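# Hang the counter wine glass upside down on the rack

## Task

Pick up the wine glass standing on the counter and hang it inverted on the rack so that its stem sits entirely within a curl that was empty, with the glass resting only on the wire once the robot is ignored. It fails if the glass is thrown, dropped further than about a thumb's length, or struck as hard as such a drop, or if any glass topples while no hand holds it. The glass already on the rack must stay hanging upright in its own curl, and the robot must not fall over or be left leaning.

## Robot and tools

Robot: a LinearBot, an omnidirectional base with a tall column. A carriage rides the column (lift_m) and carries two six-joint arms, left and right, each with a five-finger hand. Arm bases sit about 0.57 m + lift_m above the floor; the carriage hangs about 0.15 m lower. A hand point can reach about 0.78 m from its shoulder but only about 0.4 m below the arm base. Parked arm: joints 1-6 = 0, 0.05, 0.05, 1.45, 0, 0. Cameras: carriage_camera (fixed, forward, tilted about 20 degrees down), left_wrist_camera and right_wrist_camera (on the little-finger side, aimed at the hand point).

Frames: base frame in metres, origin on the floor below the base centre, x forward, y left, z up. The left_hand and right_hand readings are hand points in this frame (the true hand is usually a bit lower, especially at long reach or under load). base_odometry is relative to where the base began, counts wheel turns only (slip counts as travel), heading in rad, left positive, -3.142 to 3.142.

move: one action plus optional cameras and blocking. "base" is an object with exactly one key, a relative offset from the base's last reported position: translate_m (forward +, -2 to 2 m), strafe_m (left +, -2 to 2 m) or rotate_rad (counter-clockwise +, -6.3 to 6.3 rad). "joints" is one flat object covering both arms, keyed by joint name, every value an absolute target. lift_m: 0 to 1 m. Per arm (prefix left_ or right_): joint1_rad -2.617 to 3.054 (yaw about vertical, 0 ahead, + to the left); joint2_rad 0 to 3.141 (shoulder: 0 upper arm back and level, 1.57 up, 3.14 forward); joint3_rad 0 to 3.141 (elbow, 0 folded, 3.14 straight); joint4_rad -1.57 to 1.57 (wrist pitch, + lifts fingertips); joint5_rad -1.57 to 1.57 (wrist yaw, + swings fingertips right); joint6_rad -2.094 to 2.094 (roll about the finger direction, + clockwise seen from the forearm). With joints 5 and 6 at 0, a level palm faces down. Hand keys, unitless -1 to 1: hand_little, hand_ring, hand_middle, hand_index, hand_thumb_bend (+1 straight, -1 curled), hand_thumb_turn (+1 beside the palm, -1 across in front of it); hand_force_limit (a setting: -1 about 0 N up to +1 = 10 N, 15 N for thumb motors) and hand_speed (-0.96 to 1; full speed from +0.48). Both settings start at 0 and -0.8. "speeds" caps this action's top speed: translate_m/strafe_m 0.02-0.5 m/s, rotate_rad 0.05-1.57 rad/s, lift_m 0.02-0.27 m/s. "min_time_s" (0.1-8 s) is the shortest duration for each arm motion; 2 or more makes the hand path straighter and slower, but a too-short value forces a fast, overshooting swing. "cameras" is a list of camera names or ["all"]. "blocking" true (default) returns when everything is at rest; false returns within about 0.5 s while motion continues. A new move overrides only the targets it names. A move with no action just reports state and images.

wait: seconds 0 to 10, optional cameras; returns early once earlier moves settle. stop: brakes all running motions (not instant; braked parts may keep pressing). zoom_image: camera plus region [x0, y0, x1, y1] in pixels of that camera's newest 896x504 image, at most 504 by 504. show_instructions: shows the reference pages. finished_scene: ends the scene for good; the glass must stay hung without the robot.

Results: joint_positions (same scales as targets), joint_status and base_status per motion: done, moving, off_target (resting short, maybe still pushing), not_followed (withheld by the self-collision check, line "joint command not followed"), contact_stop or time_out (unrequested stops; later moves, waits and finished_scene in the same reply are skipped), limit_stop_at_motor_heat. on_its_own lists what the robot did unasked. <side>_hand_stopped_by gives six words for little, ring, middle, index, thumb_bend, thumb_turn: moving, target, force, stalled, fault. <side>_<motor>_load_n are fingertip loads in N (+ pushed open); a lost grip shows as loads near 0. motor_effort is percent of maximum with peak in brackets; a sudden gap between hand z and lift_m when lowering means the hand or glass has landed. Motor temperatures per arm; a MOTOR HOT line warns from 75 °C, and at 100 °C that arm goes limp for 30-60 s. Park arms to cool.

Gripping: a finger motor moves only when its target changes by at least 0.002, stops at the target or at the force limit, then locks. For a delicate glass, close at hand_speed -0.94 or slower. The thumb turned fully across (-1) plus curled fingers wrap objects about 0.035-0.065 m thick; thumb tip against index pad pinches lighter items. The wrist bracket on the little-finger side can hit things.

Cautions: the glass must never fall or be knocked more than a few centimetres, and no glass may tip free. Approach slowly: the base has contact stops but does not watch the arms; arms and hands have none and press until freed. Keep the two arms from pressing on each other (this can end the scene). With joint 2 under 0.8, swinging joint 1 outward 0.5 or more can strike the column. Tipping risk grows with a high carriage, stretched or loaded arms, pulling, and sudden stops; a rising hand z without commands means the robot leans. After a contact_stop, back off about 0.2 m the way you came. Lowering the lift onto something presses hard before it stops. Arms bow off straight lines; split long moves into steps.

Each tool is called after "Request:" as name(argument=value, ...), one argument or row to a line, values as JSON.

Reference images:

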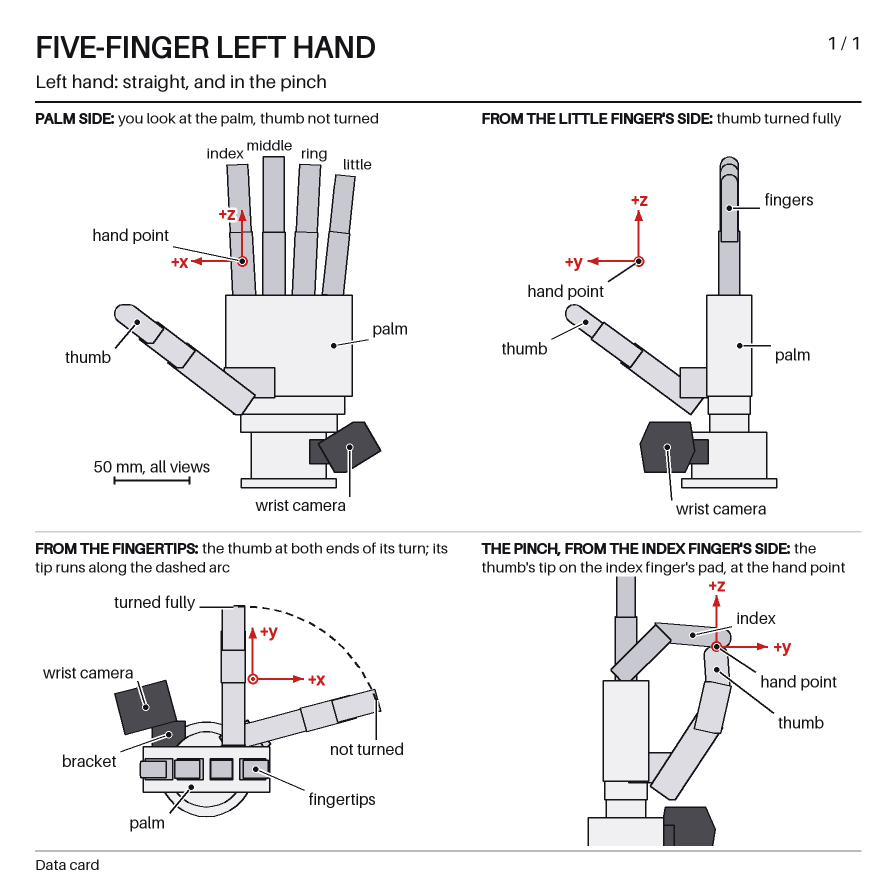

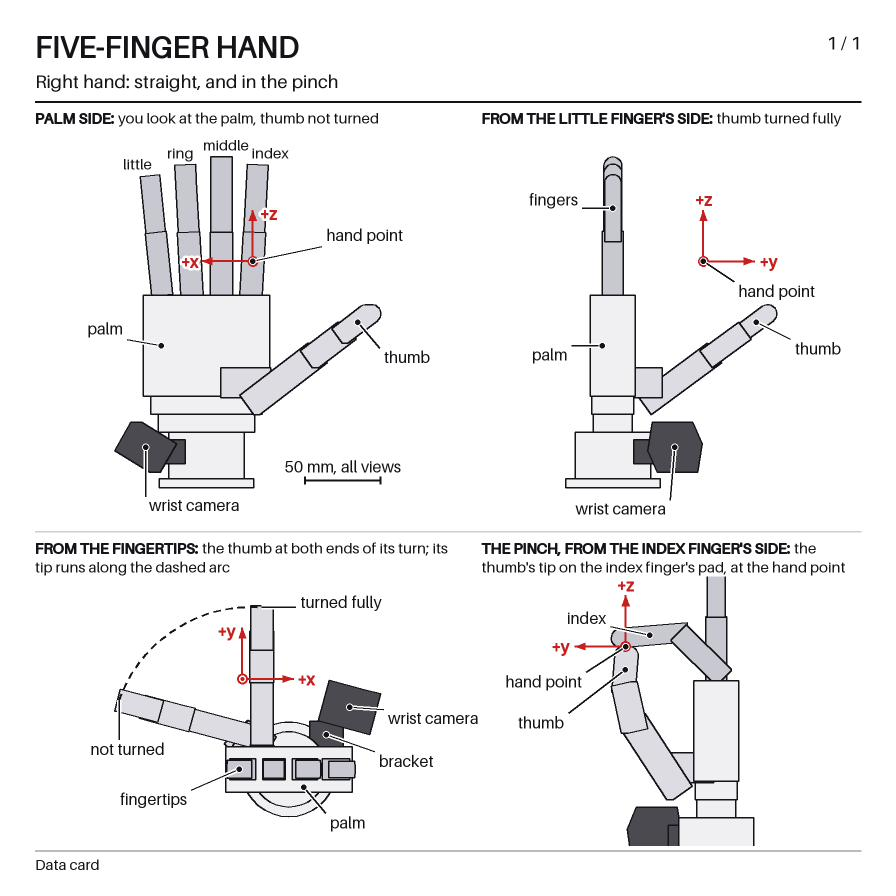

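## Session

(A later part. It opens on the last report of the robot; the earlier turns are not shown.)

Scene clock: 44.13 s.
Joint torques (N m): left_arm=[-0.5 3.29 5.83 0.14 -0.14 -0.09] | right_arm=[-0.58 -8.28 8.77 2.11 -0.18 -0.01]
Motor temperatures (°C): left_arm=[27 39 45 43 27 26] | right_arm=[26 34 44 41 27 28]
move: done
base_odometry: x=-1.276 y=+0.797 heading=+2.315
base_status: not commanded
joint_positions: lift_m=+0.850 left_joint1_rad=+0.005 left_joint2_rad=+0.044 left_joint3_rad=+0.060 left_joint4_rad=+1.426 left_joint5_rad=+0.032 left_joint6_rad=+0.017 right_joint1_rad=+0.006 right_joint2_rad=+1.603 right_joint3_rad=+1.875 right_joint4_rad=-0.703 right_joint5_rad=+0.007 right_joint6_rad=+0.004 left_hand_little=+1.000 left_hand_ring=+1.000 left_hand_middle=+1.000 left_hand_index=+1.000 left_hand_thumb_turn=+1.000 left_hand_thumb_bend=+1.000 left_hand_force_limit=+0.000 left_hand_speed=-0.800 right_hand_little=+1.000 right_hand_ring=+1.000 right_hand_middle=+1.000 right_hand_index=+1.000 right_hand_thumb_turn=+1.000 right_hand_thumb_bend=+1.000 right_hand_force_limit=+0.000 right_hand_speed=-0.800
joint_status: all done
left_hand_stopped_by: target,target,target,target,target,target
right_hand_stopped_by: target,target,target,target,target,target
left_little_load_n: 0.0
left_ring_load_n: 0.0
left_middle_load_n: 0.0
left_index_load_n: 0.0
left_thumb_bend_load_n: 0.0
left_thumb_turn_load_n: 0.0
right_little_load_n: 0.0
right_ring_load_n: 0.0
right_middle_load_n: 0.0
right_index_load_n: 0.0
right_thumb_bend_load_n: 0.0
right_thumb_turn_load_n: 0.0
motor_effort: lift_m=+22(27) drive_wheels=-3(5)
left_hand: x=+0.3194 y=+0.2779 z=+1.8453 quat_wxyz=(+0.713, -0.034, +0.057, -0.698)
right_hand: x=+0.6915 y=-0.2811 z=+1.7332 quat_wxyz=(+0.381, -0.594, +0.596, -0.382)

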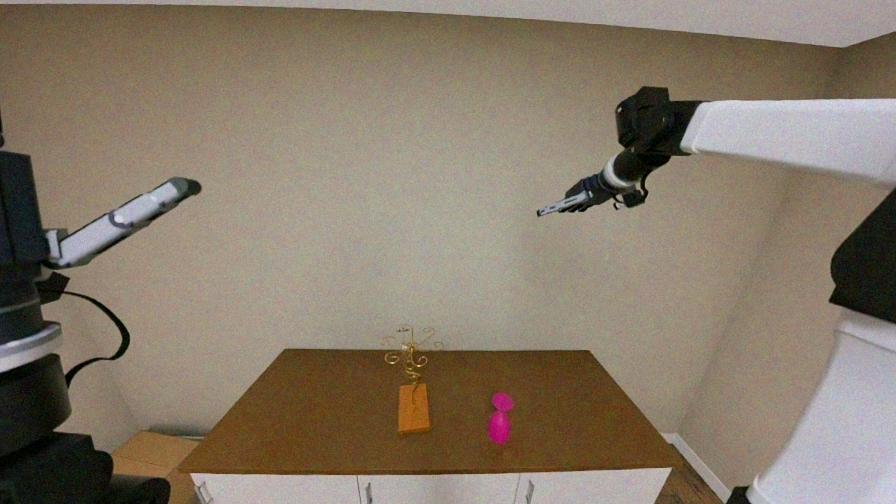

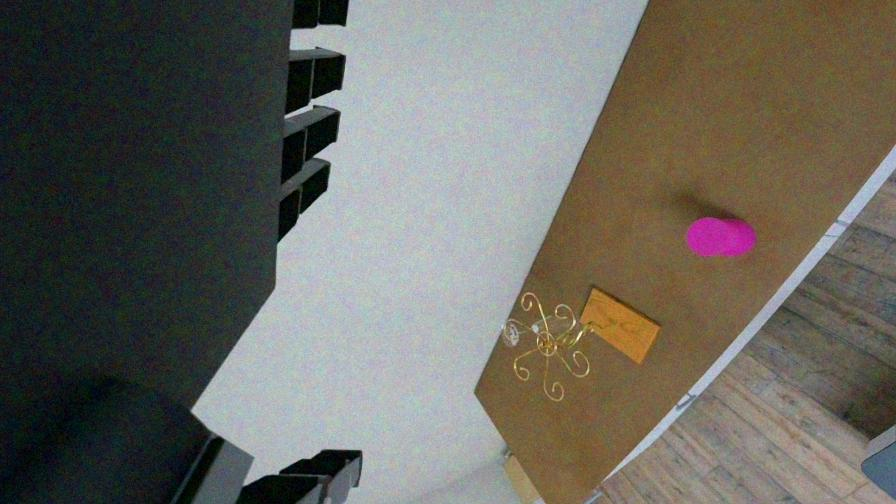

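Request:
move(
  base={"translate_m": 0.2},
  speeds={"translate_m": 0.15},
  joints={"right_joint1_rad": 0.5, "right_joint4_rad": -1.1},
  min_time_s=2,
  cameras=["carriage_camera", "right_wrist_camera"],
)

Request:
zoom_image(
  camera="right_wrist_camera",
  region=[340, 200, 740, 504],
)

Scene clock: 46.77 s.
Joint torques (N m): left_arm=[-0.47 3.32 5.61 0.1 -0.13 -0.1] | right_arm=[0.14 -7.77 8.39 1.65 -0.14 -0.01]
move: done
base_odometry: x=-1.412 y=+0.944 heading=+2.315
base_status: done
joint_positions: lift_m=+0.850 left_joint1_rad=+0.005 left_joint2_rad=+0.044 left_joint3_rad=+0.060 left_joint4_rad=+1.428 left_joint5_rad=+0.032 left_joint6_rad=+0.017 right_joint1_rad=+0.496 right_joint2_rad=+1.603 right_joint3_rad=+1.875 right_joint4_rad=-1.094 right_joint5_rad=+0.006 right_joint6_rad=+0.004 left_hand_little=+1.000 left_hand_ring=+1.000 left_hand_middle=+1.000 left_hand_index=+1.000 left_hand_thumb_turn=+1.000 left_hand_thumb_bend=+1.000 left_hand_force_limit=+0.000 left_hand_speed=-0.800 right_hand_little=+1.000 right_hand_ring=+1.000 right_hand_middle=+1.000 right_hand_index=+1.000 right_hand_thumb_turn=+1.000 right_hand_thumb_bend=+1.000 right_hand_force_limit=+0.000 right_hand_speed=-0.800
joint_status: all done
left_hand_stopped_by: target,target,target,target,target,target
right_hand_stopped_by: target,target,target,target,target,target
left_little_load_n: 0.0
left_ring_load_n: 0.0
left_middle_load_n: 0.0
left_index_load_n: 0.0
left_thumb_bend_load_n: 0.0
left_thumb_turn_load_n: 0.0
right_little_load_n: 0.0
right_ring_load_n: 0.0
right_middle_load_n: 0.0
right_index_load_n: 0.0
right_thumb_bend_load_n: -0.5
right_thumb_turn_load_n: 0.0
motor_effort: lift_m=+22(23) drive_wheels=-1(10)
left_hand: x=+0.3188 y=+0.2779 z=+1.8455 quat_wxyz=(+0.713, -0.033, +0.056, -0.698)
right_hand: x=+0.5507 y=-0.1026 z=+1.6625 quat_wxyz=(+0.313, -0.798, +0.479, -0.189)

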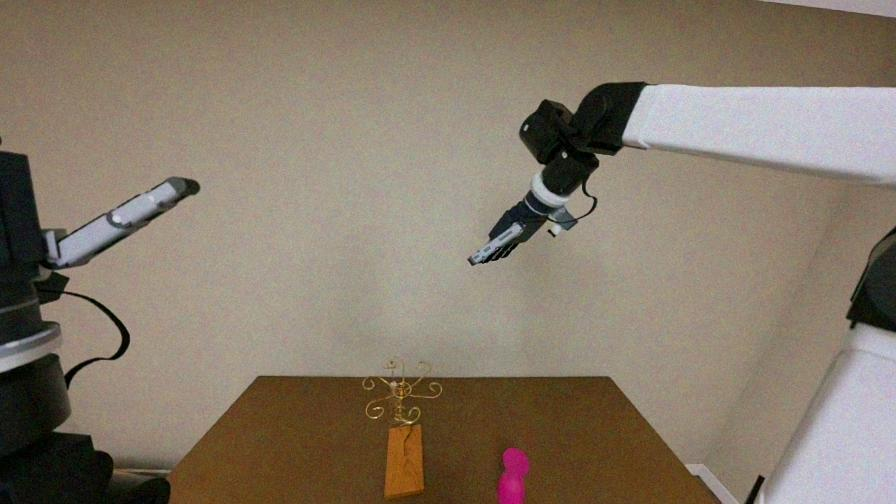

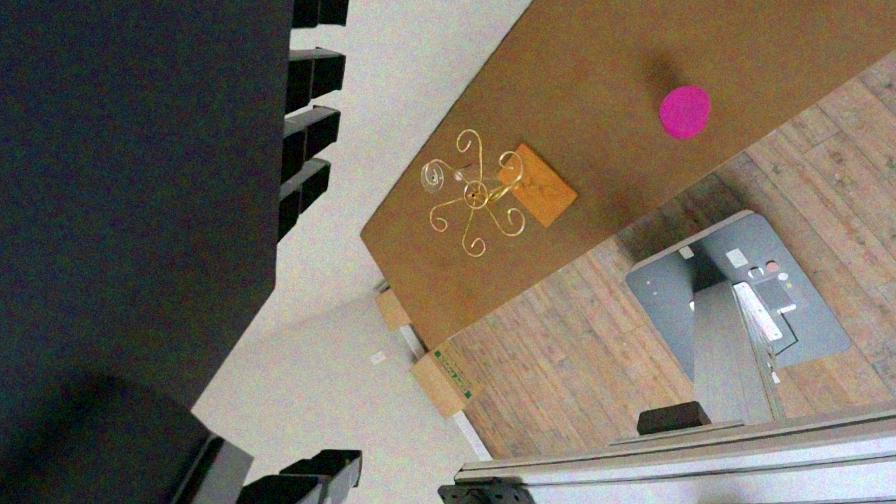

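Scaled by 1.260 from the camera's image (finer frame: 1280x720).

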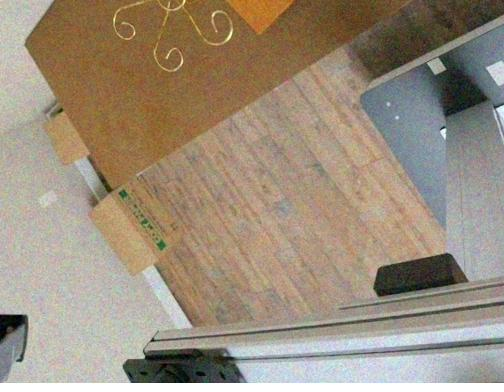

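Request:
zoom_image(
  camera="right_wrist_camera",
  region=[400, 110, 560, 270],
)

Request:
zoom_image(
  camera="carriage_camera",
  region=[350, 344, 550, 504],
)

Scaled by 3.150 from the camera's image (finer frame: 1280x720).

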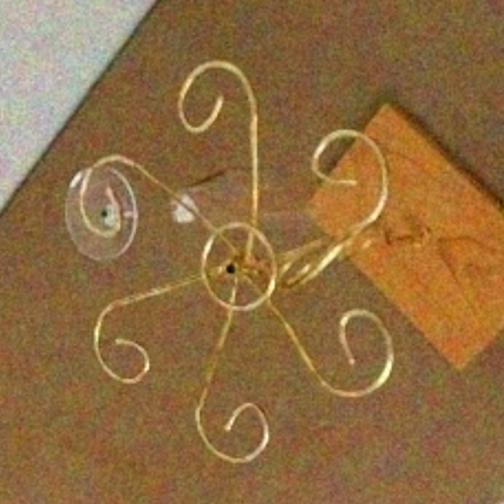

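Scaled by 2.520 from the camera's image (finer frame: 1280x720).

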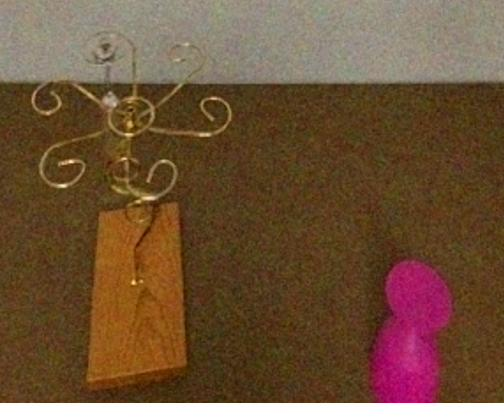

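Request:
move(
  joints={"lift_m": 0.62},
  cameras=["carriage_camera", "right_wrist_camera"],
)

Request:
zoom_image(
  camera="right_wrist_camera",
  region=[330, 130, 580, 380],
)

Request:
zoom_image(
  camera="carriage_camera",
  region=[350, 270, 510, 430],
)

Request:
zoom_image(
  camera="carriage_camera",
  region=[460, 344, 620, 504],
)

Scene clock: 58.63 s.
Joint torques (N m): left_arm=[-0.42 3.45 5.59 0.12 -0.15 -0.08] | right_arm=[0.13 -7.8 8.29 1.67 -0.19 -0.01]
move: done
base_odometry: x=-1.412 y=+0.944 heading=+2.315
base_status: not commanded
joint_positions: lift_m=+0.620 left_joint1_rad=+0.005 left_joint2_rad=+0.044 left_joint3_rad=+0.060 left_joint4_rad=+1.428 left_joint5_rad=+0.032 left_joint6_rad=+0.017 right_joint1_rad=+0.496 right_joint2_rad=+1.603 right_joint3_rad=+1.878 right_joint4_rad=-1.107 right_joint5_rad=+0.006 right_joint6_rad=+0.004 left_hand_little=+1.000 left_hand_ring=+1.000 left_hand_middle=+1.000 left_hand_index=+1.000 left_hand_thumb_turn=+1.000 left_hand_thumb_bend=+1.000 left_hand_force_limit=+0.000 left_hand_speed=-0.800 right_hand_little=+1.000 right_hand_ring=+1.000 right_hand_middle=+1.000 right_hand_index=+1.000 right_hand_thumb_turn=+1.000 right_hand_thumb_bend=+1.000 right_hand_force_limit=+0.000 right_hand_speed=-0.800
joint_status: all done
left_hand_stopped_by: target,target,target,target,target,target
right_hand_stopped_by: target,target,target,target,target,target
left_little_load_n: 0.0
left_ring_load_n: 0.0
left_middle_load_n: 0.0
left_index_load_n: 0.0
left_thumb_bend_load_n: 0.0
left_thumb_turn_load_n: 0.0
right_little_load_n: 0.0
right_ring_load_n: 0.0
right_middle_load_n: 0.0
right_index_load_n: 0.0
right_thumb_bend_load_n: 0.0
right_thumb_turn_load_n: 0.0
motor_effort: lift_m=+21(22) drive_wheels=-2(5)
left_hand: x=+0.3189 y=+0.2779 z=+1.6157 quat_wxyz=(+0.713, -0.033, +0.056, -0.698)
right_hand: x=+0.5483 y=-0.1039 z=+1.4320 quat_wxyz=(+0.309, -0.800, +0.480, -0.186)

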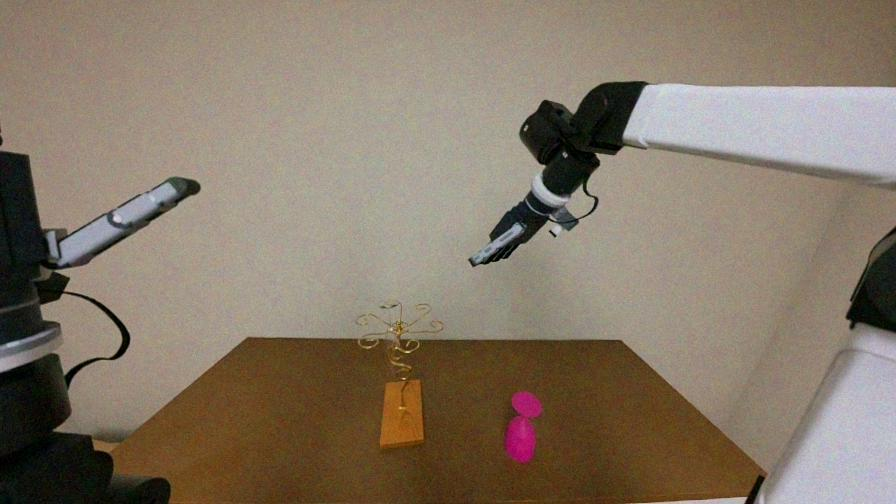

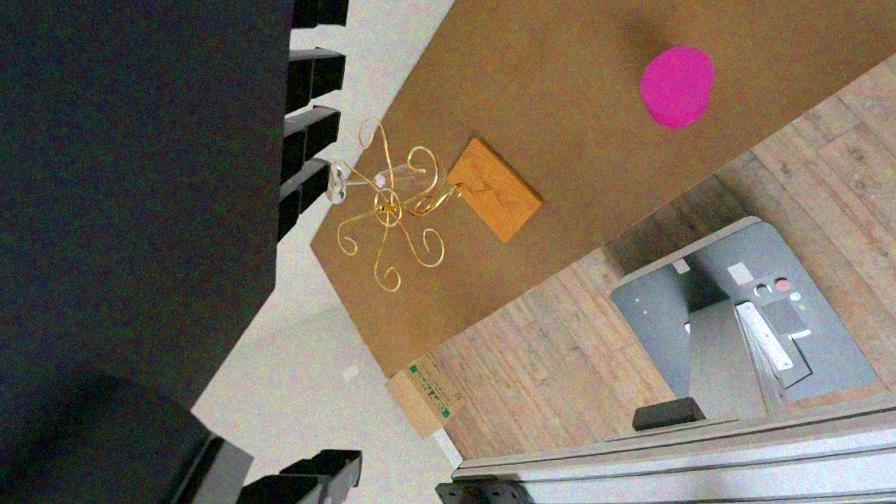

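Scaled by 2.016 from the camera's image (finer frame: 1280x720).

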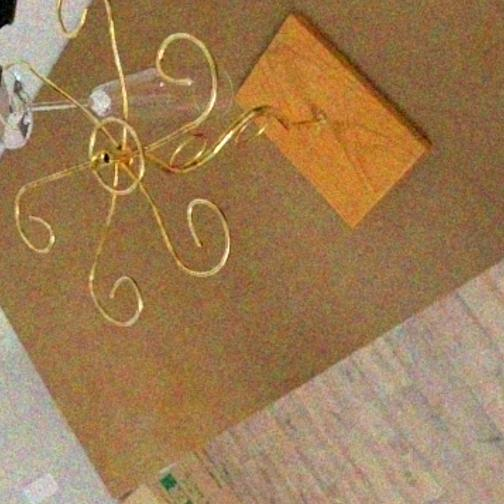

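Scaled by 3.150 from the camera's image (finer frame: 1280x720).

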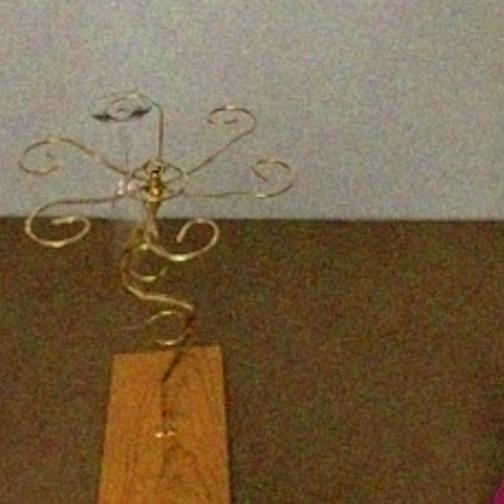

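Scaled by 3.150 from the camera's image (finer frame: 1280x720).

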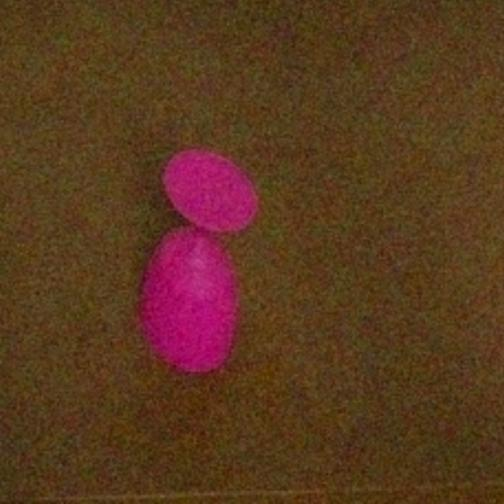

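Request:
move(
  base={"translate_m": -0.24},
  joints={"right_joint1_rad": 0.05},
  speeds={"translate_m": 0.2},
  min_time_s=2,
  cameras=[],
)

Request:
move(
  joints={"right_joint1_rad": 0.05, "right_joint2_rad": 2.529, "right_joint3_rad": 1.185, "right_joint4_rad": 1.344, "right_joint5_rad": 0.3, "right_joint6_rad": 1.571, "right_hand_thumb_turn": -1},
  min_time_s=3,
  cameras=["carriage_camera", "right_wrist_camera"],
)

Scene clock: 62.23 s.
Joint torques (N m): left_arm=[-0.49 3.36 5.79 0.09 -0.14 -0.1] | right_arm=[-0.46 -7.91 8.24 1.67 -0.12 -0.01]
move: done
base_odometry: x=-1.249 y=+0.767 heading=+2.315
base_status: done
joint_positions: lift_m=+0.620 left_joint1_rad=+0.005 left_joint2_rad=+0.044 left_joint3_rad=+0.060 left_joint4_rad=+1.431 left_joint5_rad=+0.032 left_joint6_rad=+0.017 right_joint1_rad=+0.054 right_joint2_rad=+1.603 right_joint3_rad=+1.878 right_joint4_rad=-1.106 right_joint5_rad=+0.003 right_joint6_rad=+0.004 left_hand_little=+1.000 left_hand_ring=+1.000 left_hand_middle=+1.000 left_hand_index=+1.000 left_hand_thumb_turn=+1.000 left_hand_thumb_bend=+1.000 left_hand_force_limit=+0.000 left_hand_speed=-0.800 right_hand_little=+1.000 right_hand_ring=+1.000 right_hand_middle=+1.000 right_hand_index=+1.000 right_hand_thumb_turn=+1.000 right_hand_thumb_bend=+1.000 right_hand_force_limit=+0.000 right_hand_speed=-0.800
joint_status: all done
left_hand_stopped_by: target,target,target,target,target,target
right_hand_stopped_by: target,target,target,target,target,target
left_little_load_n: 0.0
left_ring_load_n: 0.0
left_middle_load_n: 0.0
left_index_load_n: 0.0
left_thumb_bend_load_n: 0.0
left_thumb_turn_load_n: 0.0
right_little_load_n: 0.0
right_ring_load_n: 0.0
right_middle_load_n: 0.0
right_index_load_n: 0.0
right_thumb_bend_load_n: 0.0
right_thumb_turn_load_n: 0.0
motor_effort: lift_m=+21(21) drive_wheels=-1(9)
left_hand: x=+0.3181 y=+0.2779 z=+1.6159 quat_wxyz=(+0.713, -0.032, +0.055, -0.698)
right_hand: x=+0.6068 y=-0.2622 z=+1.4321 quat_wxyz=(+0.262, -0.675, +0.643, -0.249)

Scene clock: 67.87 s.
Joint torques (N m): left_arm=[-0.46 3.37 5.76 0.1 -0.16 -0.08] | right_arm=[-0.46 -12.42 3.58 2.32 0.02 0.18]
move: done
base_odometry: x=-1.249 y=+0.767 heading=+2.315
base_status: not commanded
joint_positions: lift_m=+0.620 left_joint1_rad=+0.005 left_joint2_rad=+0.044 left_joint3_rad=+0.060 left_joint4_rad=+1.430 left_joint5_rad=+0.032 left_joint6_rad=+0.017 right_joint1_rad=+0.054 right_joint2_rad=+2.523 right_joint3_rad=+1.195 right_joint4_rad=+1.325 right_joint5_rad=+0.292 right_joint6_rad=+1.562 left_hand_little=+1.000 left_hand_ring=+1.000 left_hand_middle=+1.000 left_hand_index=+1.000 left_hand_thumb_turn=+1.000 left_hand_thumb_bend=+1.000 left_hand_force_limit=+0.000 left_hand_speed=-0.800 right_hand_little=+1.000 right_hand_ring=+1.000 right_hand_middle=+1.000 right_hand_index=+1.000 right_hand_thumb_turn=-1.000 right_hand_thumb_bend=+1.000 right_hand_force_limit=+0.000 right_hand_speed=-0.800
joint_status: all done
left_hand_stopped_by: target,target,target,target,target,target
right_hand_stopped_by: target,target,target,target,target,target
left_little_load_n: 0.0
left_ring_load_n: 0.0
left_middle_load_n: 0.0
left_index_load_n: 0.0
left_thumb_bend_load_n: 0.0
left_thumb_turn_load_n: 0.0
right_little_load_n: 0.0
right_ring_load_n: 0.0
right_middle_load_n: 0.0
right_index_load_n: 0.0
right_thumb_bend_load_n: 0.0
right_thumb_turn_load_n: -0.5
motor_effort: lift_m=+21(21) drive_wheels=+0(3)
left_hand: x=+0.3184 y=+0.2779 z=+1.6158 quat_wxyz=(+0.713, -0.033, +0.055, -0.698)
right_hand: x=+0.8532 y=-0.2773 z=+1.2421 quat_wxyz=(+0.701, +0.081, +0.703, -0.087)

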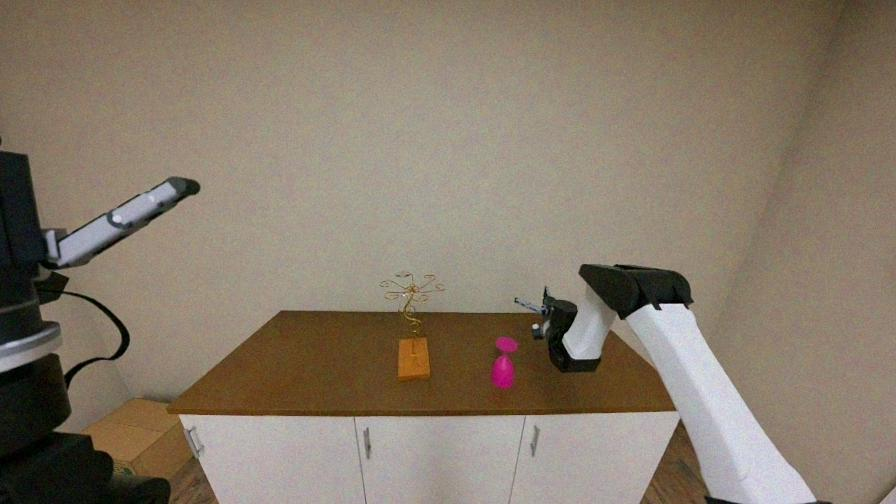

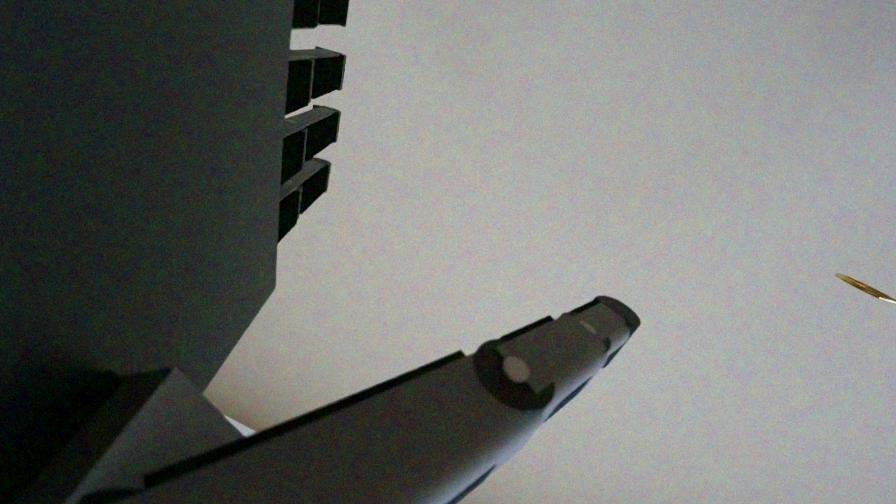

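Request:
zoom_image(
  camera="carriage_camera",
  region=[450, 300, 570, 420],
)

Scaled by 4.200 from the camera's image (finer frame: 1280x720).

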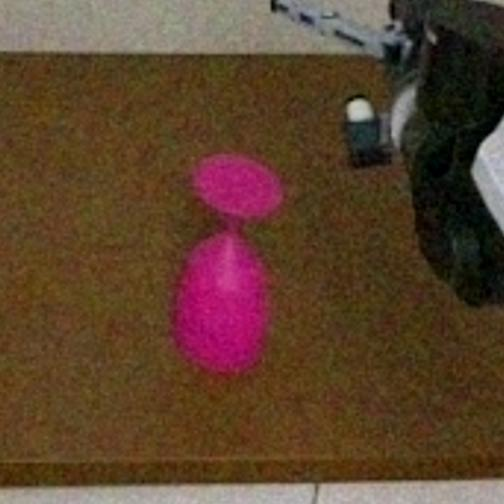

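Request:
move(
  base={"translate_m": -0.2},
  speeds={"translate_m": 0.2},
  cameras=[],
)

Request:
move(
  base={"strafe_m": 0.065},
  joints={"right_joint1_rad": 0.15, "right_joint5_rad": 0.0, "right_joint6_rad": -1.571},
  speeds={"strafe_m": 0.1},
  min_time_s=3,
  cameras=["carriage_camera", "right_wrist_camera"],
)

Scene clock: 71.80 s.
Joint torques (N m): left_arm=[-0.51 3.49 5.81 0.06 -0.15 -0.11] | right_arm=[-0.46 -12.41 3.58 2.29 0.01 0.18]
move: done
base_odometry: x=-1.114 y=+0.620 heading=+2.315
base_status: done
joint_positions: lift_m=+0.620 left_joint1_rad=+0.005 left_joint2_rad=+0.044 left_joint3_rad=+0.060 left_joint4_rad=+1.431 left_joint5_rad=+0.032 left_joint6_rad=+0.017 right_joint1_rad=+0.054 right_joint2_rad=+2.523 right_joint3_rad=+1.195 right_joint4_rad=+1.329 right_joint5_rad=+0.292 right_joint6_rad=+1.562 left_hand_little=+1.000 left_hand_ring=+1.000 left_hand_middle=+1.000 left_hand_index=+1.000 left_hand_thumb_turn=+1.000 left_hand_thumb_bend=+1.000 left_hand_force_limit=+0.000 left_hand_speed=-0.800 right_hand_little=+1.000 right_hand_ring=+1.000 right_hand_middle=+1.000 right_hand_index=+1.000 right_hand_thumb_turn=-1.000 right_hand_thumb_bend=+1.000 right_hand_force_limit=+0.000 right_hand_speed=-0.800
joint_status: not commanded
left_hand_stopped_by: target,target,target,target,target,target
right_hand_stopped_by: target,target,target,target,target,target
left_little_load_n: 0.0
left_ring_load_n: 0.0
left_middle_load_n: 0.0
left_index_load_n: 0.0
left_thumb_bend_load_n: 0.0
left_thumb_turn_load_n: 0.0
right_little_load_n: 0.0
right_ring_load_n: 0.0
right_middle_load_n: 0.0
right_index_load_n: 0.5
right_thumb_bend_load_n: 0.0
right_thumb_turn_load_n: -0.5
motor_effort: lift_m=+21(21) drive_wheels=+2(10)
left_hand: x=+0.3180 y=+0.2779 z=+1.6160 quat_wxyz=(+0.713, -0.032, +0.055, -0.698)
right_hand: x=+0.8531 y=-0.2775 z=+1.2433 quat_wxyz=(+0.702, +0.081, +0.702, -0.087)

Scene clock: 75.23 s.
Joint torques (N m): left_arm=[-0.49 3.33 5.75 0.06 -0.14 -0.09] | right_arm=[0.21 -12.46 3.6 2.31 -0.19 -0.11]
Motor temperatures (°C): left_arm=[27 39 45 42 27 26] | right_arm=[26 39 44 43 26 28]
move: done
base_odometry: x=-1.162 y=+0.576 heading=+2.315
base_status: done
joint_positions: lift_m=+0.620 left_joint1_rad=+0.005 left_joint2_rad=+0.044 left_joint3_rad=+0.060 left_joint4_rad=+1.430 left_joint5_rad=+0.032 left_joint6_rad=+0.017 right_joint1_rad=+0.145 right_joint2_rad=+2.523 right_joint3_rad=+1.195 right_joint4_rad=+1.330 right_joint5_rad=+0.009 right_joint6_rad=-1.560 left_hand_little=+1.000 left_hand_ring=+1.000 left_hand_middle=+1.000 left_hand_index=+1.000 left_hand_thumb_turn=+1.000 left_hand_thumb_bend=+1.000 left_hand_force_limit=+0.000 left_hand_speed=-0.800 right_hand_little=+1.000 right_hand_ring=+1.000 right_hand_middle=+1.000 right_hand_index=+1.000 right_hand_thumb_turn=-1.000 right_hand_thumb_bend=+1.000 right_hand_force_limit=+0.000 right_hand_speed=-0.800
joint_status: all done
left_hand_stopped_by: target,target,target,target,target,target
right_hand_stopped_by: target,target,target,target,target,target
left_little_load_n: 0.0
left_ring_load_n: 0.0
left_middle_load_n: 0.0
left_index_load_n: 0.0
left_thumb_bend_load_n: 0.0
left_thumb_turn_load_n: 0.0
right_little_load_n: 0.0
right_ring_load_n: 0.0
right_middle_load_n: 0.0
right_index_load_n: 0.0
right_thumb_bend_load_n: 0.0
right_thumb_turn_load_n: 0.0
motor_effort: lift_m=+21(21) drive_wheels=+1(6)
left_hand: x=+0.3184 y=+0.2779 z=+1.6158 quat_wxyz=(+0.713, -0.033, +0.055, -0.698)
right_hand: x=+0.8468 y=-0.2845 z=+1.1813 quat_wxyz=(+0.052, -0.705, -0.044, -0.706)

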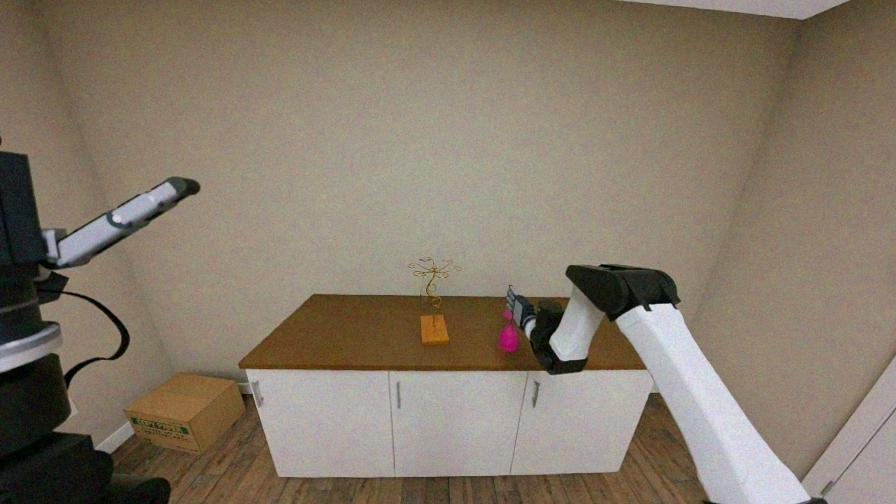

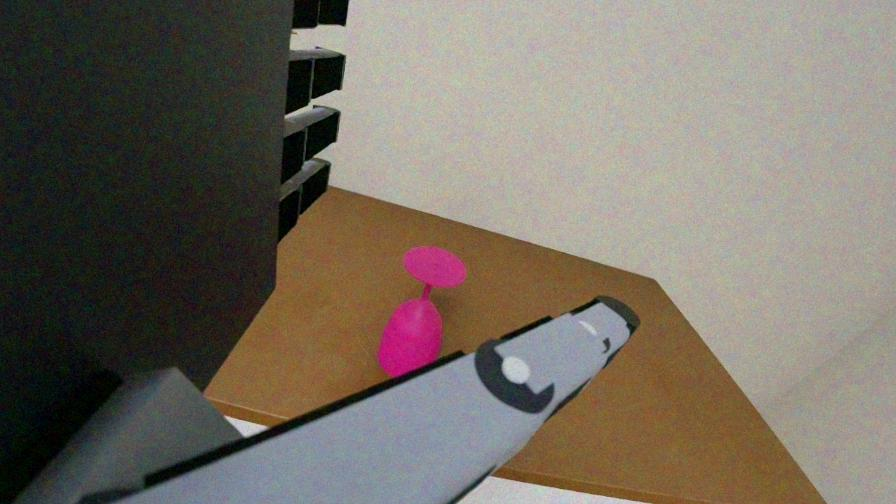

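Request:
move(
  joints={"lift_m": 0.39},
  cameras=["carriage_camera", "right_wrist_camera"],
)

Request:
zoom_image(
  camera="carriage_camera",
  region=[440, 220, 560, 340],
)

Scene clock: 76.93 s.
Joint torques (N m): left_arm=[-0.5 3.44 5.72 0.09 -0.15 -0.09] | right_arm=[0.2 -13.68 3.99 2.29 -0.17 -0.12]
move: done
base_odometry: x=-1.162 y=+0.576 heading=+2.315
base_status: not commanded
joint_positions: lift_m=+0.390 left_joint1_rad=+0.005 left_joint2_rad=+0.044 left_joint3_rad=+0.060 left_joint4_rad=+1.430 left_joint5_rad=+0.032 left_joint6_rad=+0.017 right_joint1_rad=+0.145 right_joint2_rad=+2.536 right_joint3_rad=+1.191 right_joint4_rad=+1.332 right_joint5_rad=+0.008 right_joint6_rad=-1.561 left_hand_little=+1.000 left_hand_ring=+1.000 left_hand_middle=+1.000 left_hand_index=+1.000 left_hand_thumb_turn=+1.000 left_hand_thumb_bend=+1.000 left_hand_force_limit=+0.000 left_hand_speed=-0.800 right_hand_little=+1.000 right_hand_ring=+1.000 right_hand_middle=+1.000 right_hand_index=+1.000 right_hand_thumb_turn=-1.000 right_hand_thumb_bend=+1.000 right_hand_force_limit=+0.000 right_hand_speed=-0.800
joint_status: all done
left_hand_stopped_by: target,target,target,target,target,target
right_hand_stopped_by: target,target,target,target,target,target
left_little_load_n: 0.0
left_ring_load_n: 0.0
left_middle_load_n: 0.0
left_index_load_n: 0.0
left_thumb_bend_load_n: 0.0
left_thumb_turn_load_n: 0.0
right_little_load_n: 0.0
right_ring_load_n: 0.0
right_middle_load_n: 0.0
right_index_load_n: 0.0
right_thumb_bend_load_n: 0.0
right_thumb_turn_load_n: 0.0
motor_effort: lift_m=+21(23) drive_wheels=+0(3)
left_hand: x=+0.3184 y=+0.2779 z=+1.3858 quat_wxyz=(+0.713, -0.033, +0.055, -0.698)
right_hand: x=+0.8444 y=-0.2848 z=+0.9424 quat_wxyz=(+0.051, -0.711, -0.046, -0.700)

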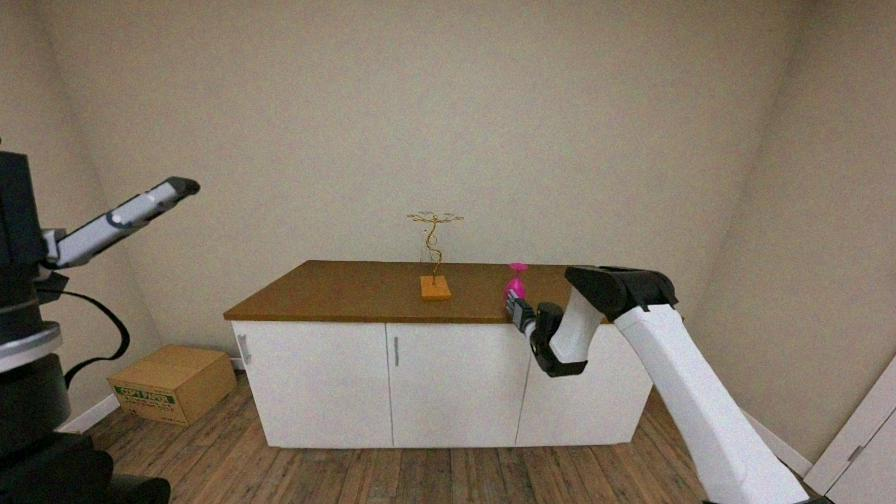

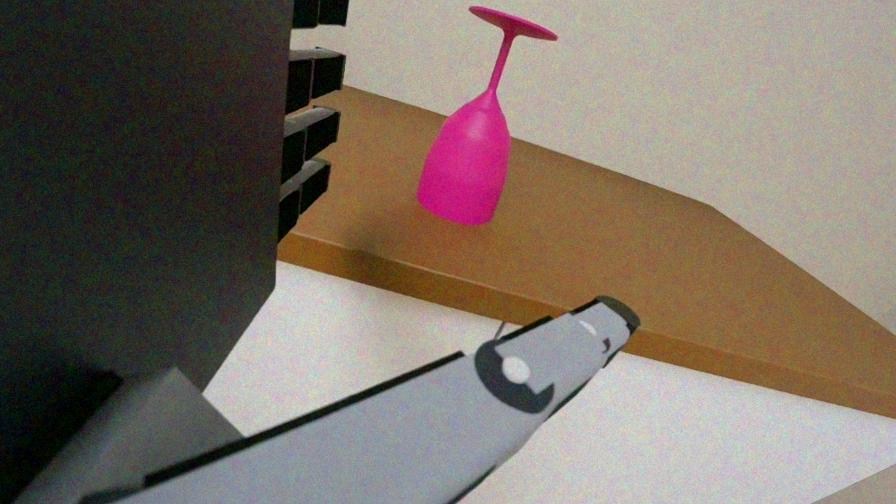

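Scaled by 4.200 from the camera's image (finer frame: 1280x720).

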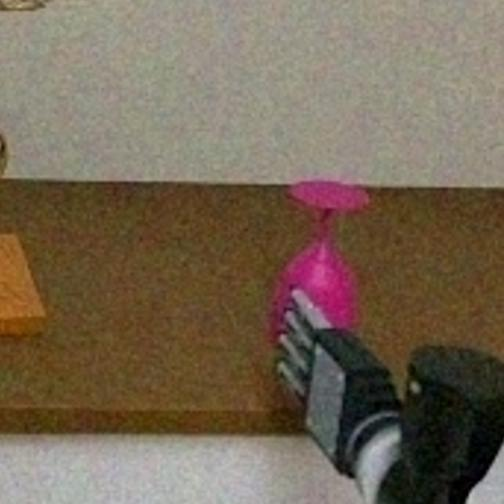

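Request:
move(
  base={"translate_m": 0.1},
  joints={"lift_m": 0.37},
  speeds={"translate_m": 0.1},
  cameras=["carriage_camera", "right_wrist_camera"],
)

Request:
zoom_image(
  camera="carriage_camera",
  region=[440, 220, 560, 340],
)

Scene clock: 79.37 s.
Joint torques (N m): left_arm=[-0.44 3.26 5.59 0.02 -0.14 -0.11] | right_arm=[0.21 -13.96 3.97 2.28 -0.17 -0.12]
move: done
base_odometry: x=-1.230 y=+0.649 heading=+2.316
base_status: done
joint_positions: lift_m=+0.370 left_joint1_rad=+0.005 left_joint2_rad=+0.044 left_joint3_rad=+0.059 left_joint4_rad=+1.431 left_joint5_rad=+0.032 left_joint6_rad=+0.017 right_joint1_rad=+0.145 right_joint2_rad=+2.540 right_joint3_rad=+1.191 right_joint4_rad=+1.334 right_joint5_rad=+0.007 right_joint6_rad=-1.561 left_hand_little=+1.000 left_hand_ring=+1.000 left_hand_middle=+1.000 left_hand_index=+1.000 left_hand_thumb_turn=+1.000 left_hand_thumb_bend=+1.000 left_hand_force_limit=+0.000 left_hand_speed=-0.800 right_hand_little=+1.000 right_hand_ring=+1.000 right_hand_middle=+1.000 right_hand_index=+1.000 right_hand_thumb_turn=-1.000 right_hand_thumb_bend=+1.000 right_hand_force_limit=+0.000 right_hand_speed=-0.800
joint_status: all done
left_hand_stopped_by: target,target,target,target,target,target
right_hand_stopped_by: target,target,target,target,target,target
left_little_load_n: 0.0
left_ring_load_n: 0.0
left_middle_load_n: 0.0
left_index_load_n: 0.0
left_thumb_bend_load_n: 0.0
left_thumb_turn_load_n: 0.0
right_little_load_n: 0.0
right_ring_load_n: 0.0
right_middle_load_n: 0.0
right_index_load_n: 0.0
right_thumb_bend_load_n: 0.0
right_thumb_turn_load_n: 0.0
motor_effort: lift_m=+21(22) drive_wheels=-1(8)
left_hand: x=+0.3182 y=+0.2779 z=+1.3658 quat_wxyz=(+0.713, -0.032, +0.055, -0.698)
right_hand: x=+0.8441 y=-0.2847 z=+0.9210 quat_wxyz=(+0.051, -0.711, -0.046, -0.700)

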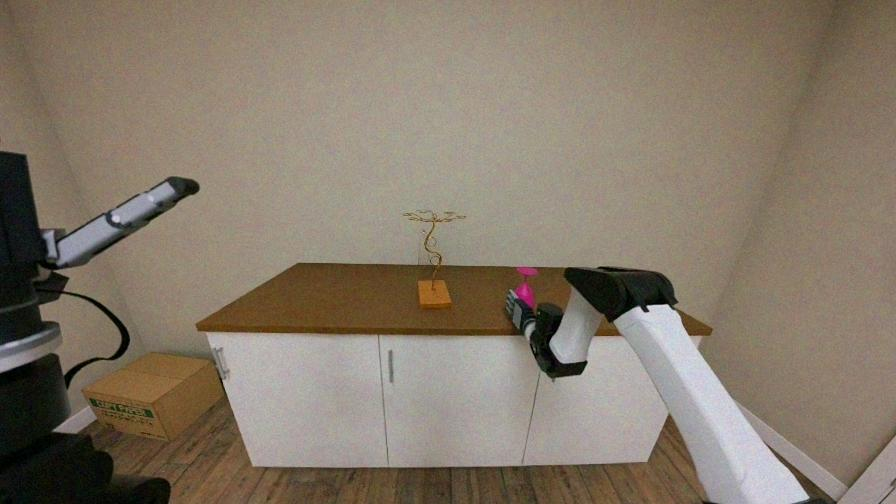

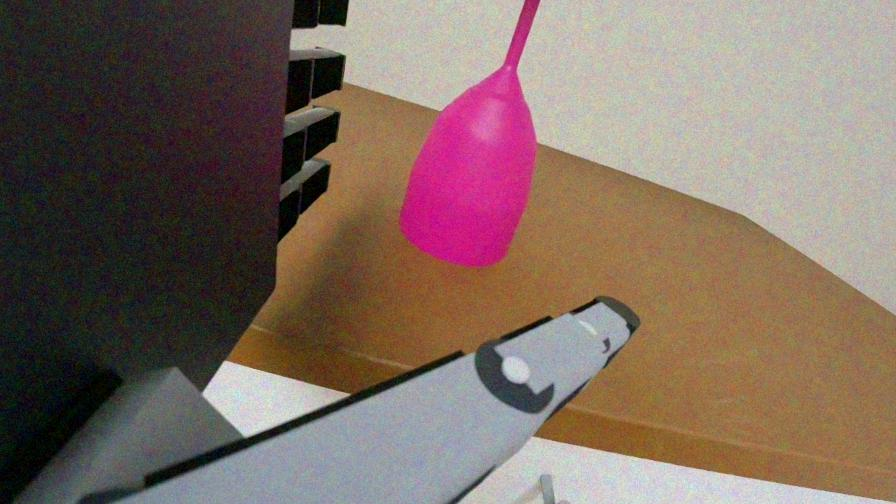

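Scaled by 4.200 from the camera's image (finer frame: 1280x720).

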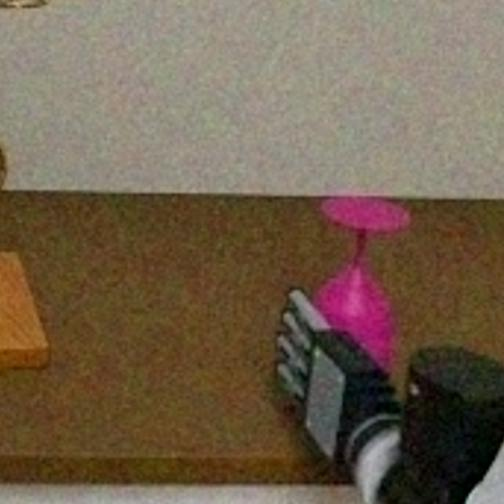

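Request:
move(
  base={"translate_m": 0.06},
  speeds={"translate_m": 0.08},
  cameras=["carriage_camera", "right_wrist_camera"],
)

Request:
zoom_image(
  camera="carriage_camera",
  region=[460, 230, 580, 350],
)

Scene clock: 81.60 s.
Joint torques (N m): left_arm=[-0.46 3.17 5.67 0.06 -0.18 -0.11] | right_arm=[0.14 -13.89 3.92 2.26 -0.16 -0.12]
move: done
base_odometry: x=-1.270 y=+0.693 heading=+2.316
base_status: done
joint_positions: lift_m=+0.370 left_joint1_rad=+0.005 left_joint2_rad=+0.044 left_joint3_rad=+0.059 left_joint4_rad=+1.427 left_joint5_rad=+0.032 left_joint6_rad=+0.017 right_joint1_rad=+0.146 right_joint2_rad=+2.540 right_joint3_rad=+1.191 right_joint4_rad=+1.335 right_joint5_rad=+0.007 right_joint6_rad=-1.561 left_hand_little=+1.000 left_hand_ring=+1.000 left_hand_middle=+1.000 left_hand_index=+1.000 left_hand_thumb_turn=+1.000 left_hand_thumb_bend=+1.000 left_hand_force_limit=+0.000 left_hand_speed=-0.800 right_hand_little=+1.000 right_hand_ring=+1.000 right_hand_middle=+1.000 right_hand_index=+1.000 right_hand_thumb_turn=-1.000 right_hand_thumb_bend=+1.000 right_hand_force_limit=+0.000 right_hand_speed=-0.800
joint_status: not commanded
left_hand_stopped_by: target,target,target,target,target,target
right_hand_stopped_by: target,target,target,target,target,target
left_little_load_n: 0.0
left_ring_load_n: 0.0
left_middle_load_n: 0.0
left_index_load_n: 0.0
left_thumb_bend_load_n: 0.0
left_thumb_turn_load_n: 0.5
right_little_load_n: 0.0
right_ring_load_n: 0.0
right_middle_load_n: 0.0
right_index_load_n: 0.0
right_thumb_bend_load_n: 0.0
right_thumb_turn_load_n: 0.0
motor_effort: lift_m=+22(22) drive_wheels=-4(10)
left_hand: x=+0.3193 y=+0.2779 z=+1.3654 quat_wxyz=(+0.713, -0.034, +0.057, -0.698)
right_hand: x=+0.8441 y=-0.2839 z=+0.9212 quat_wxyz=(+0.052, -0.711, -0.046, -0.700)

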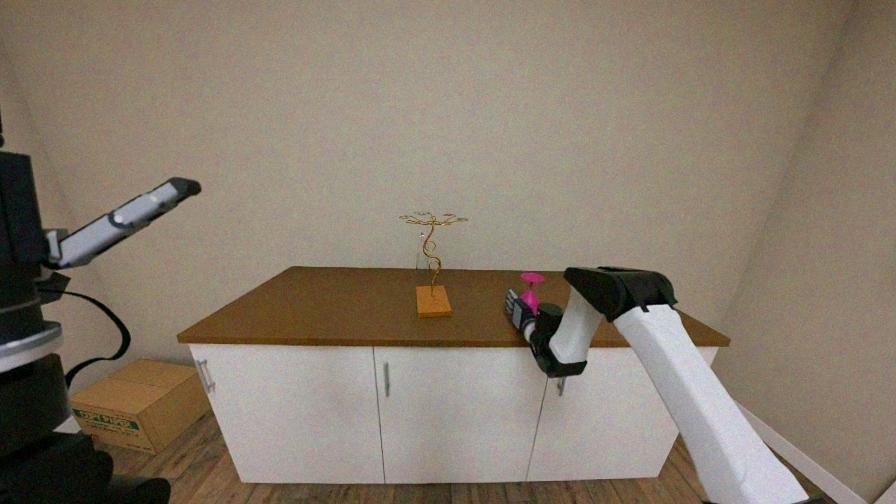

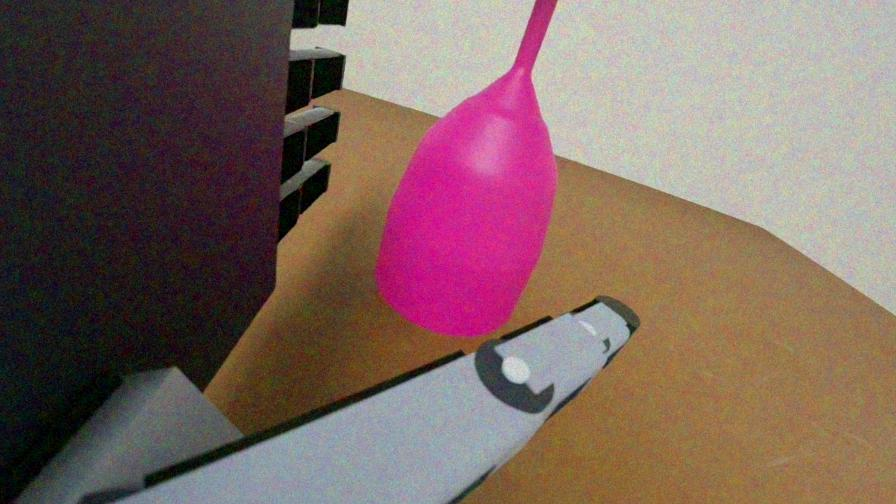

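Scaled by 4.200 from the camera's image (finer frame: 1280x720).

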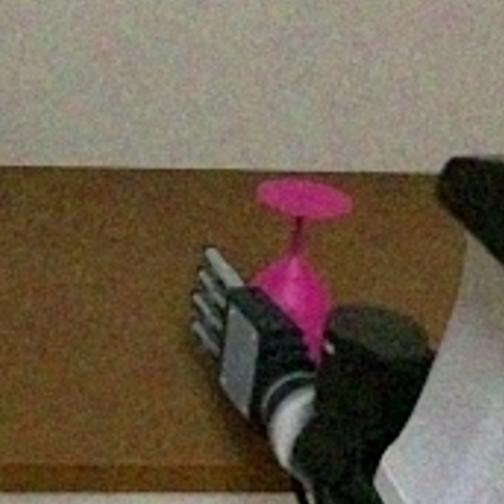

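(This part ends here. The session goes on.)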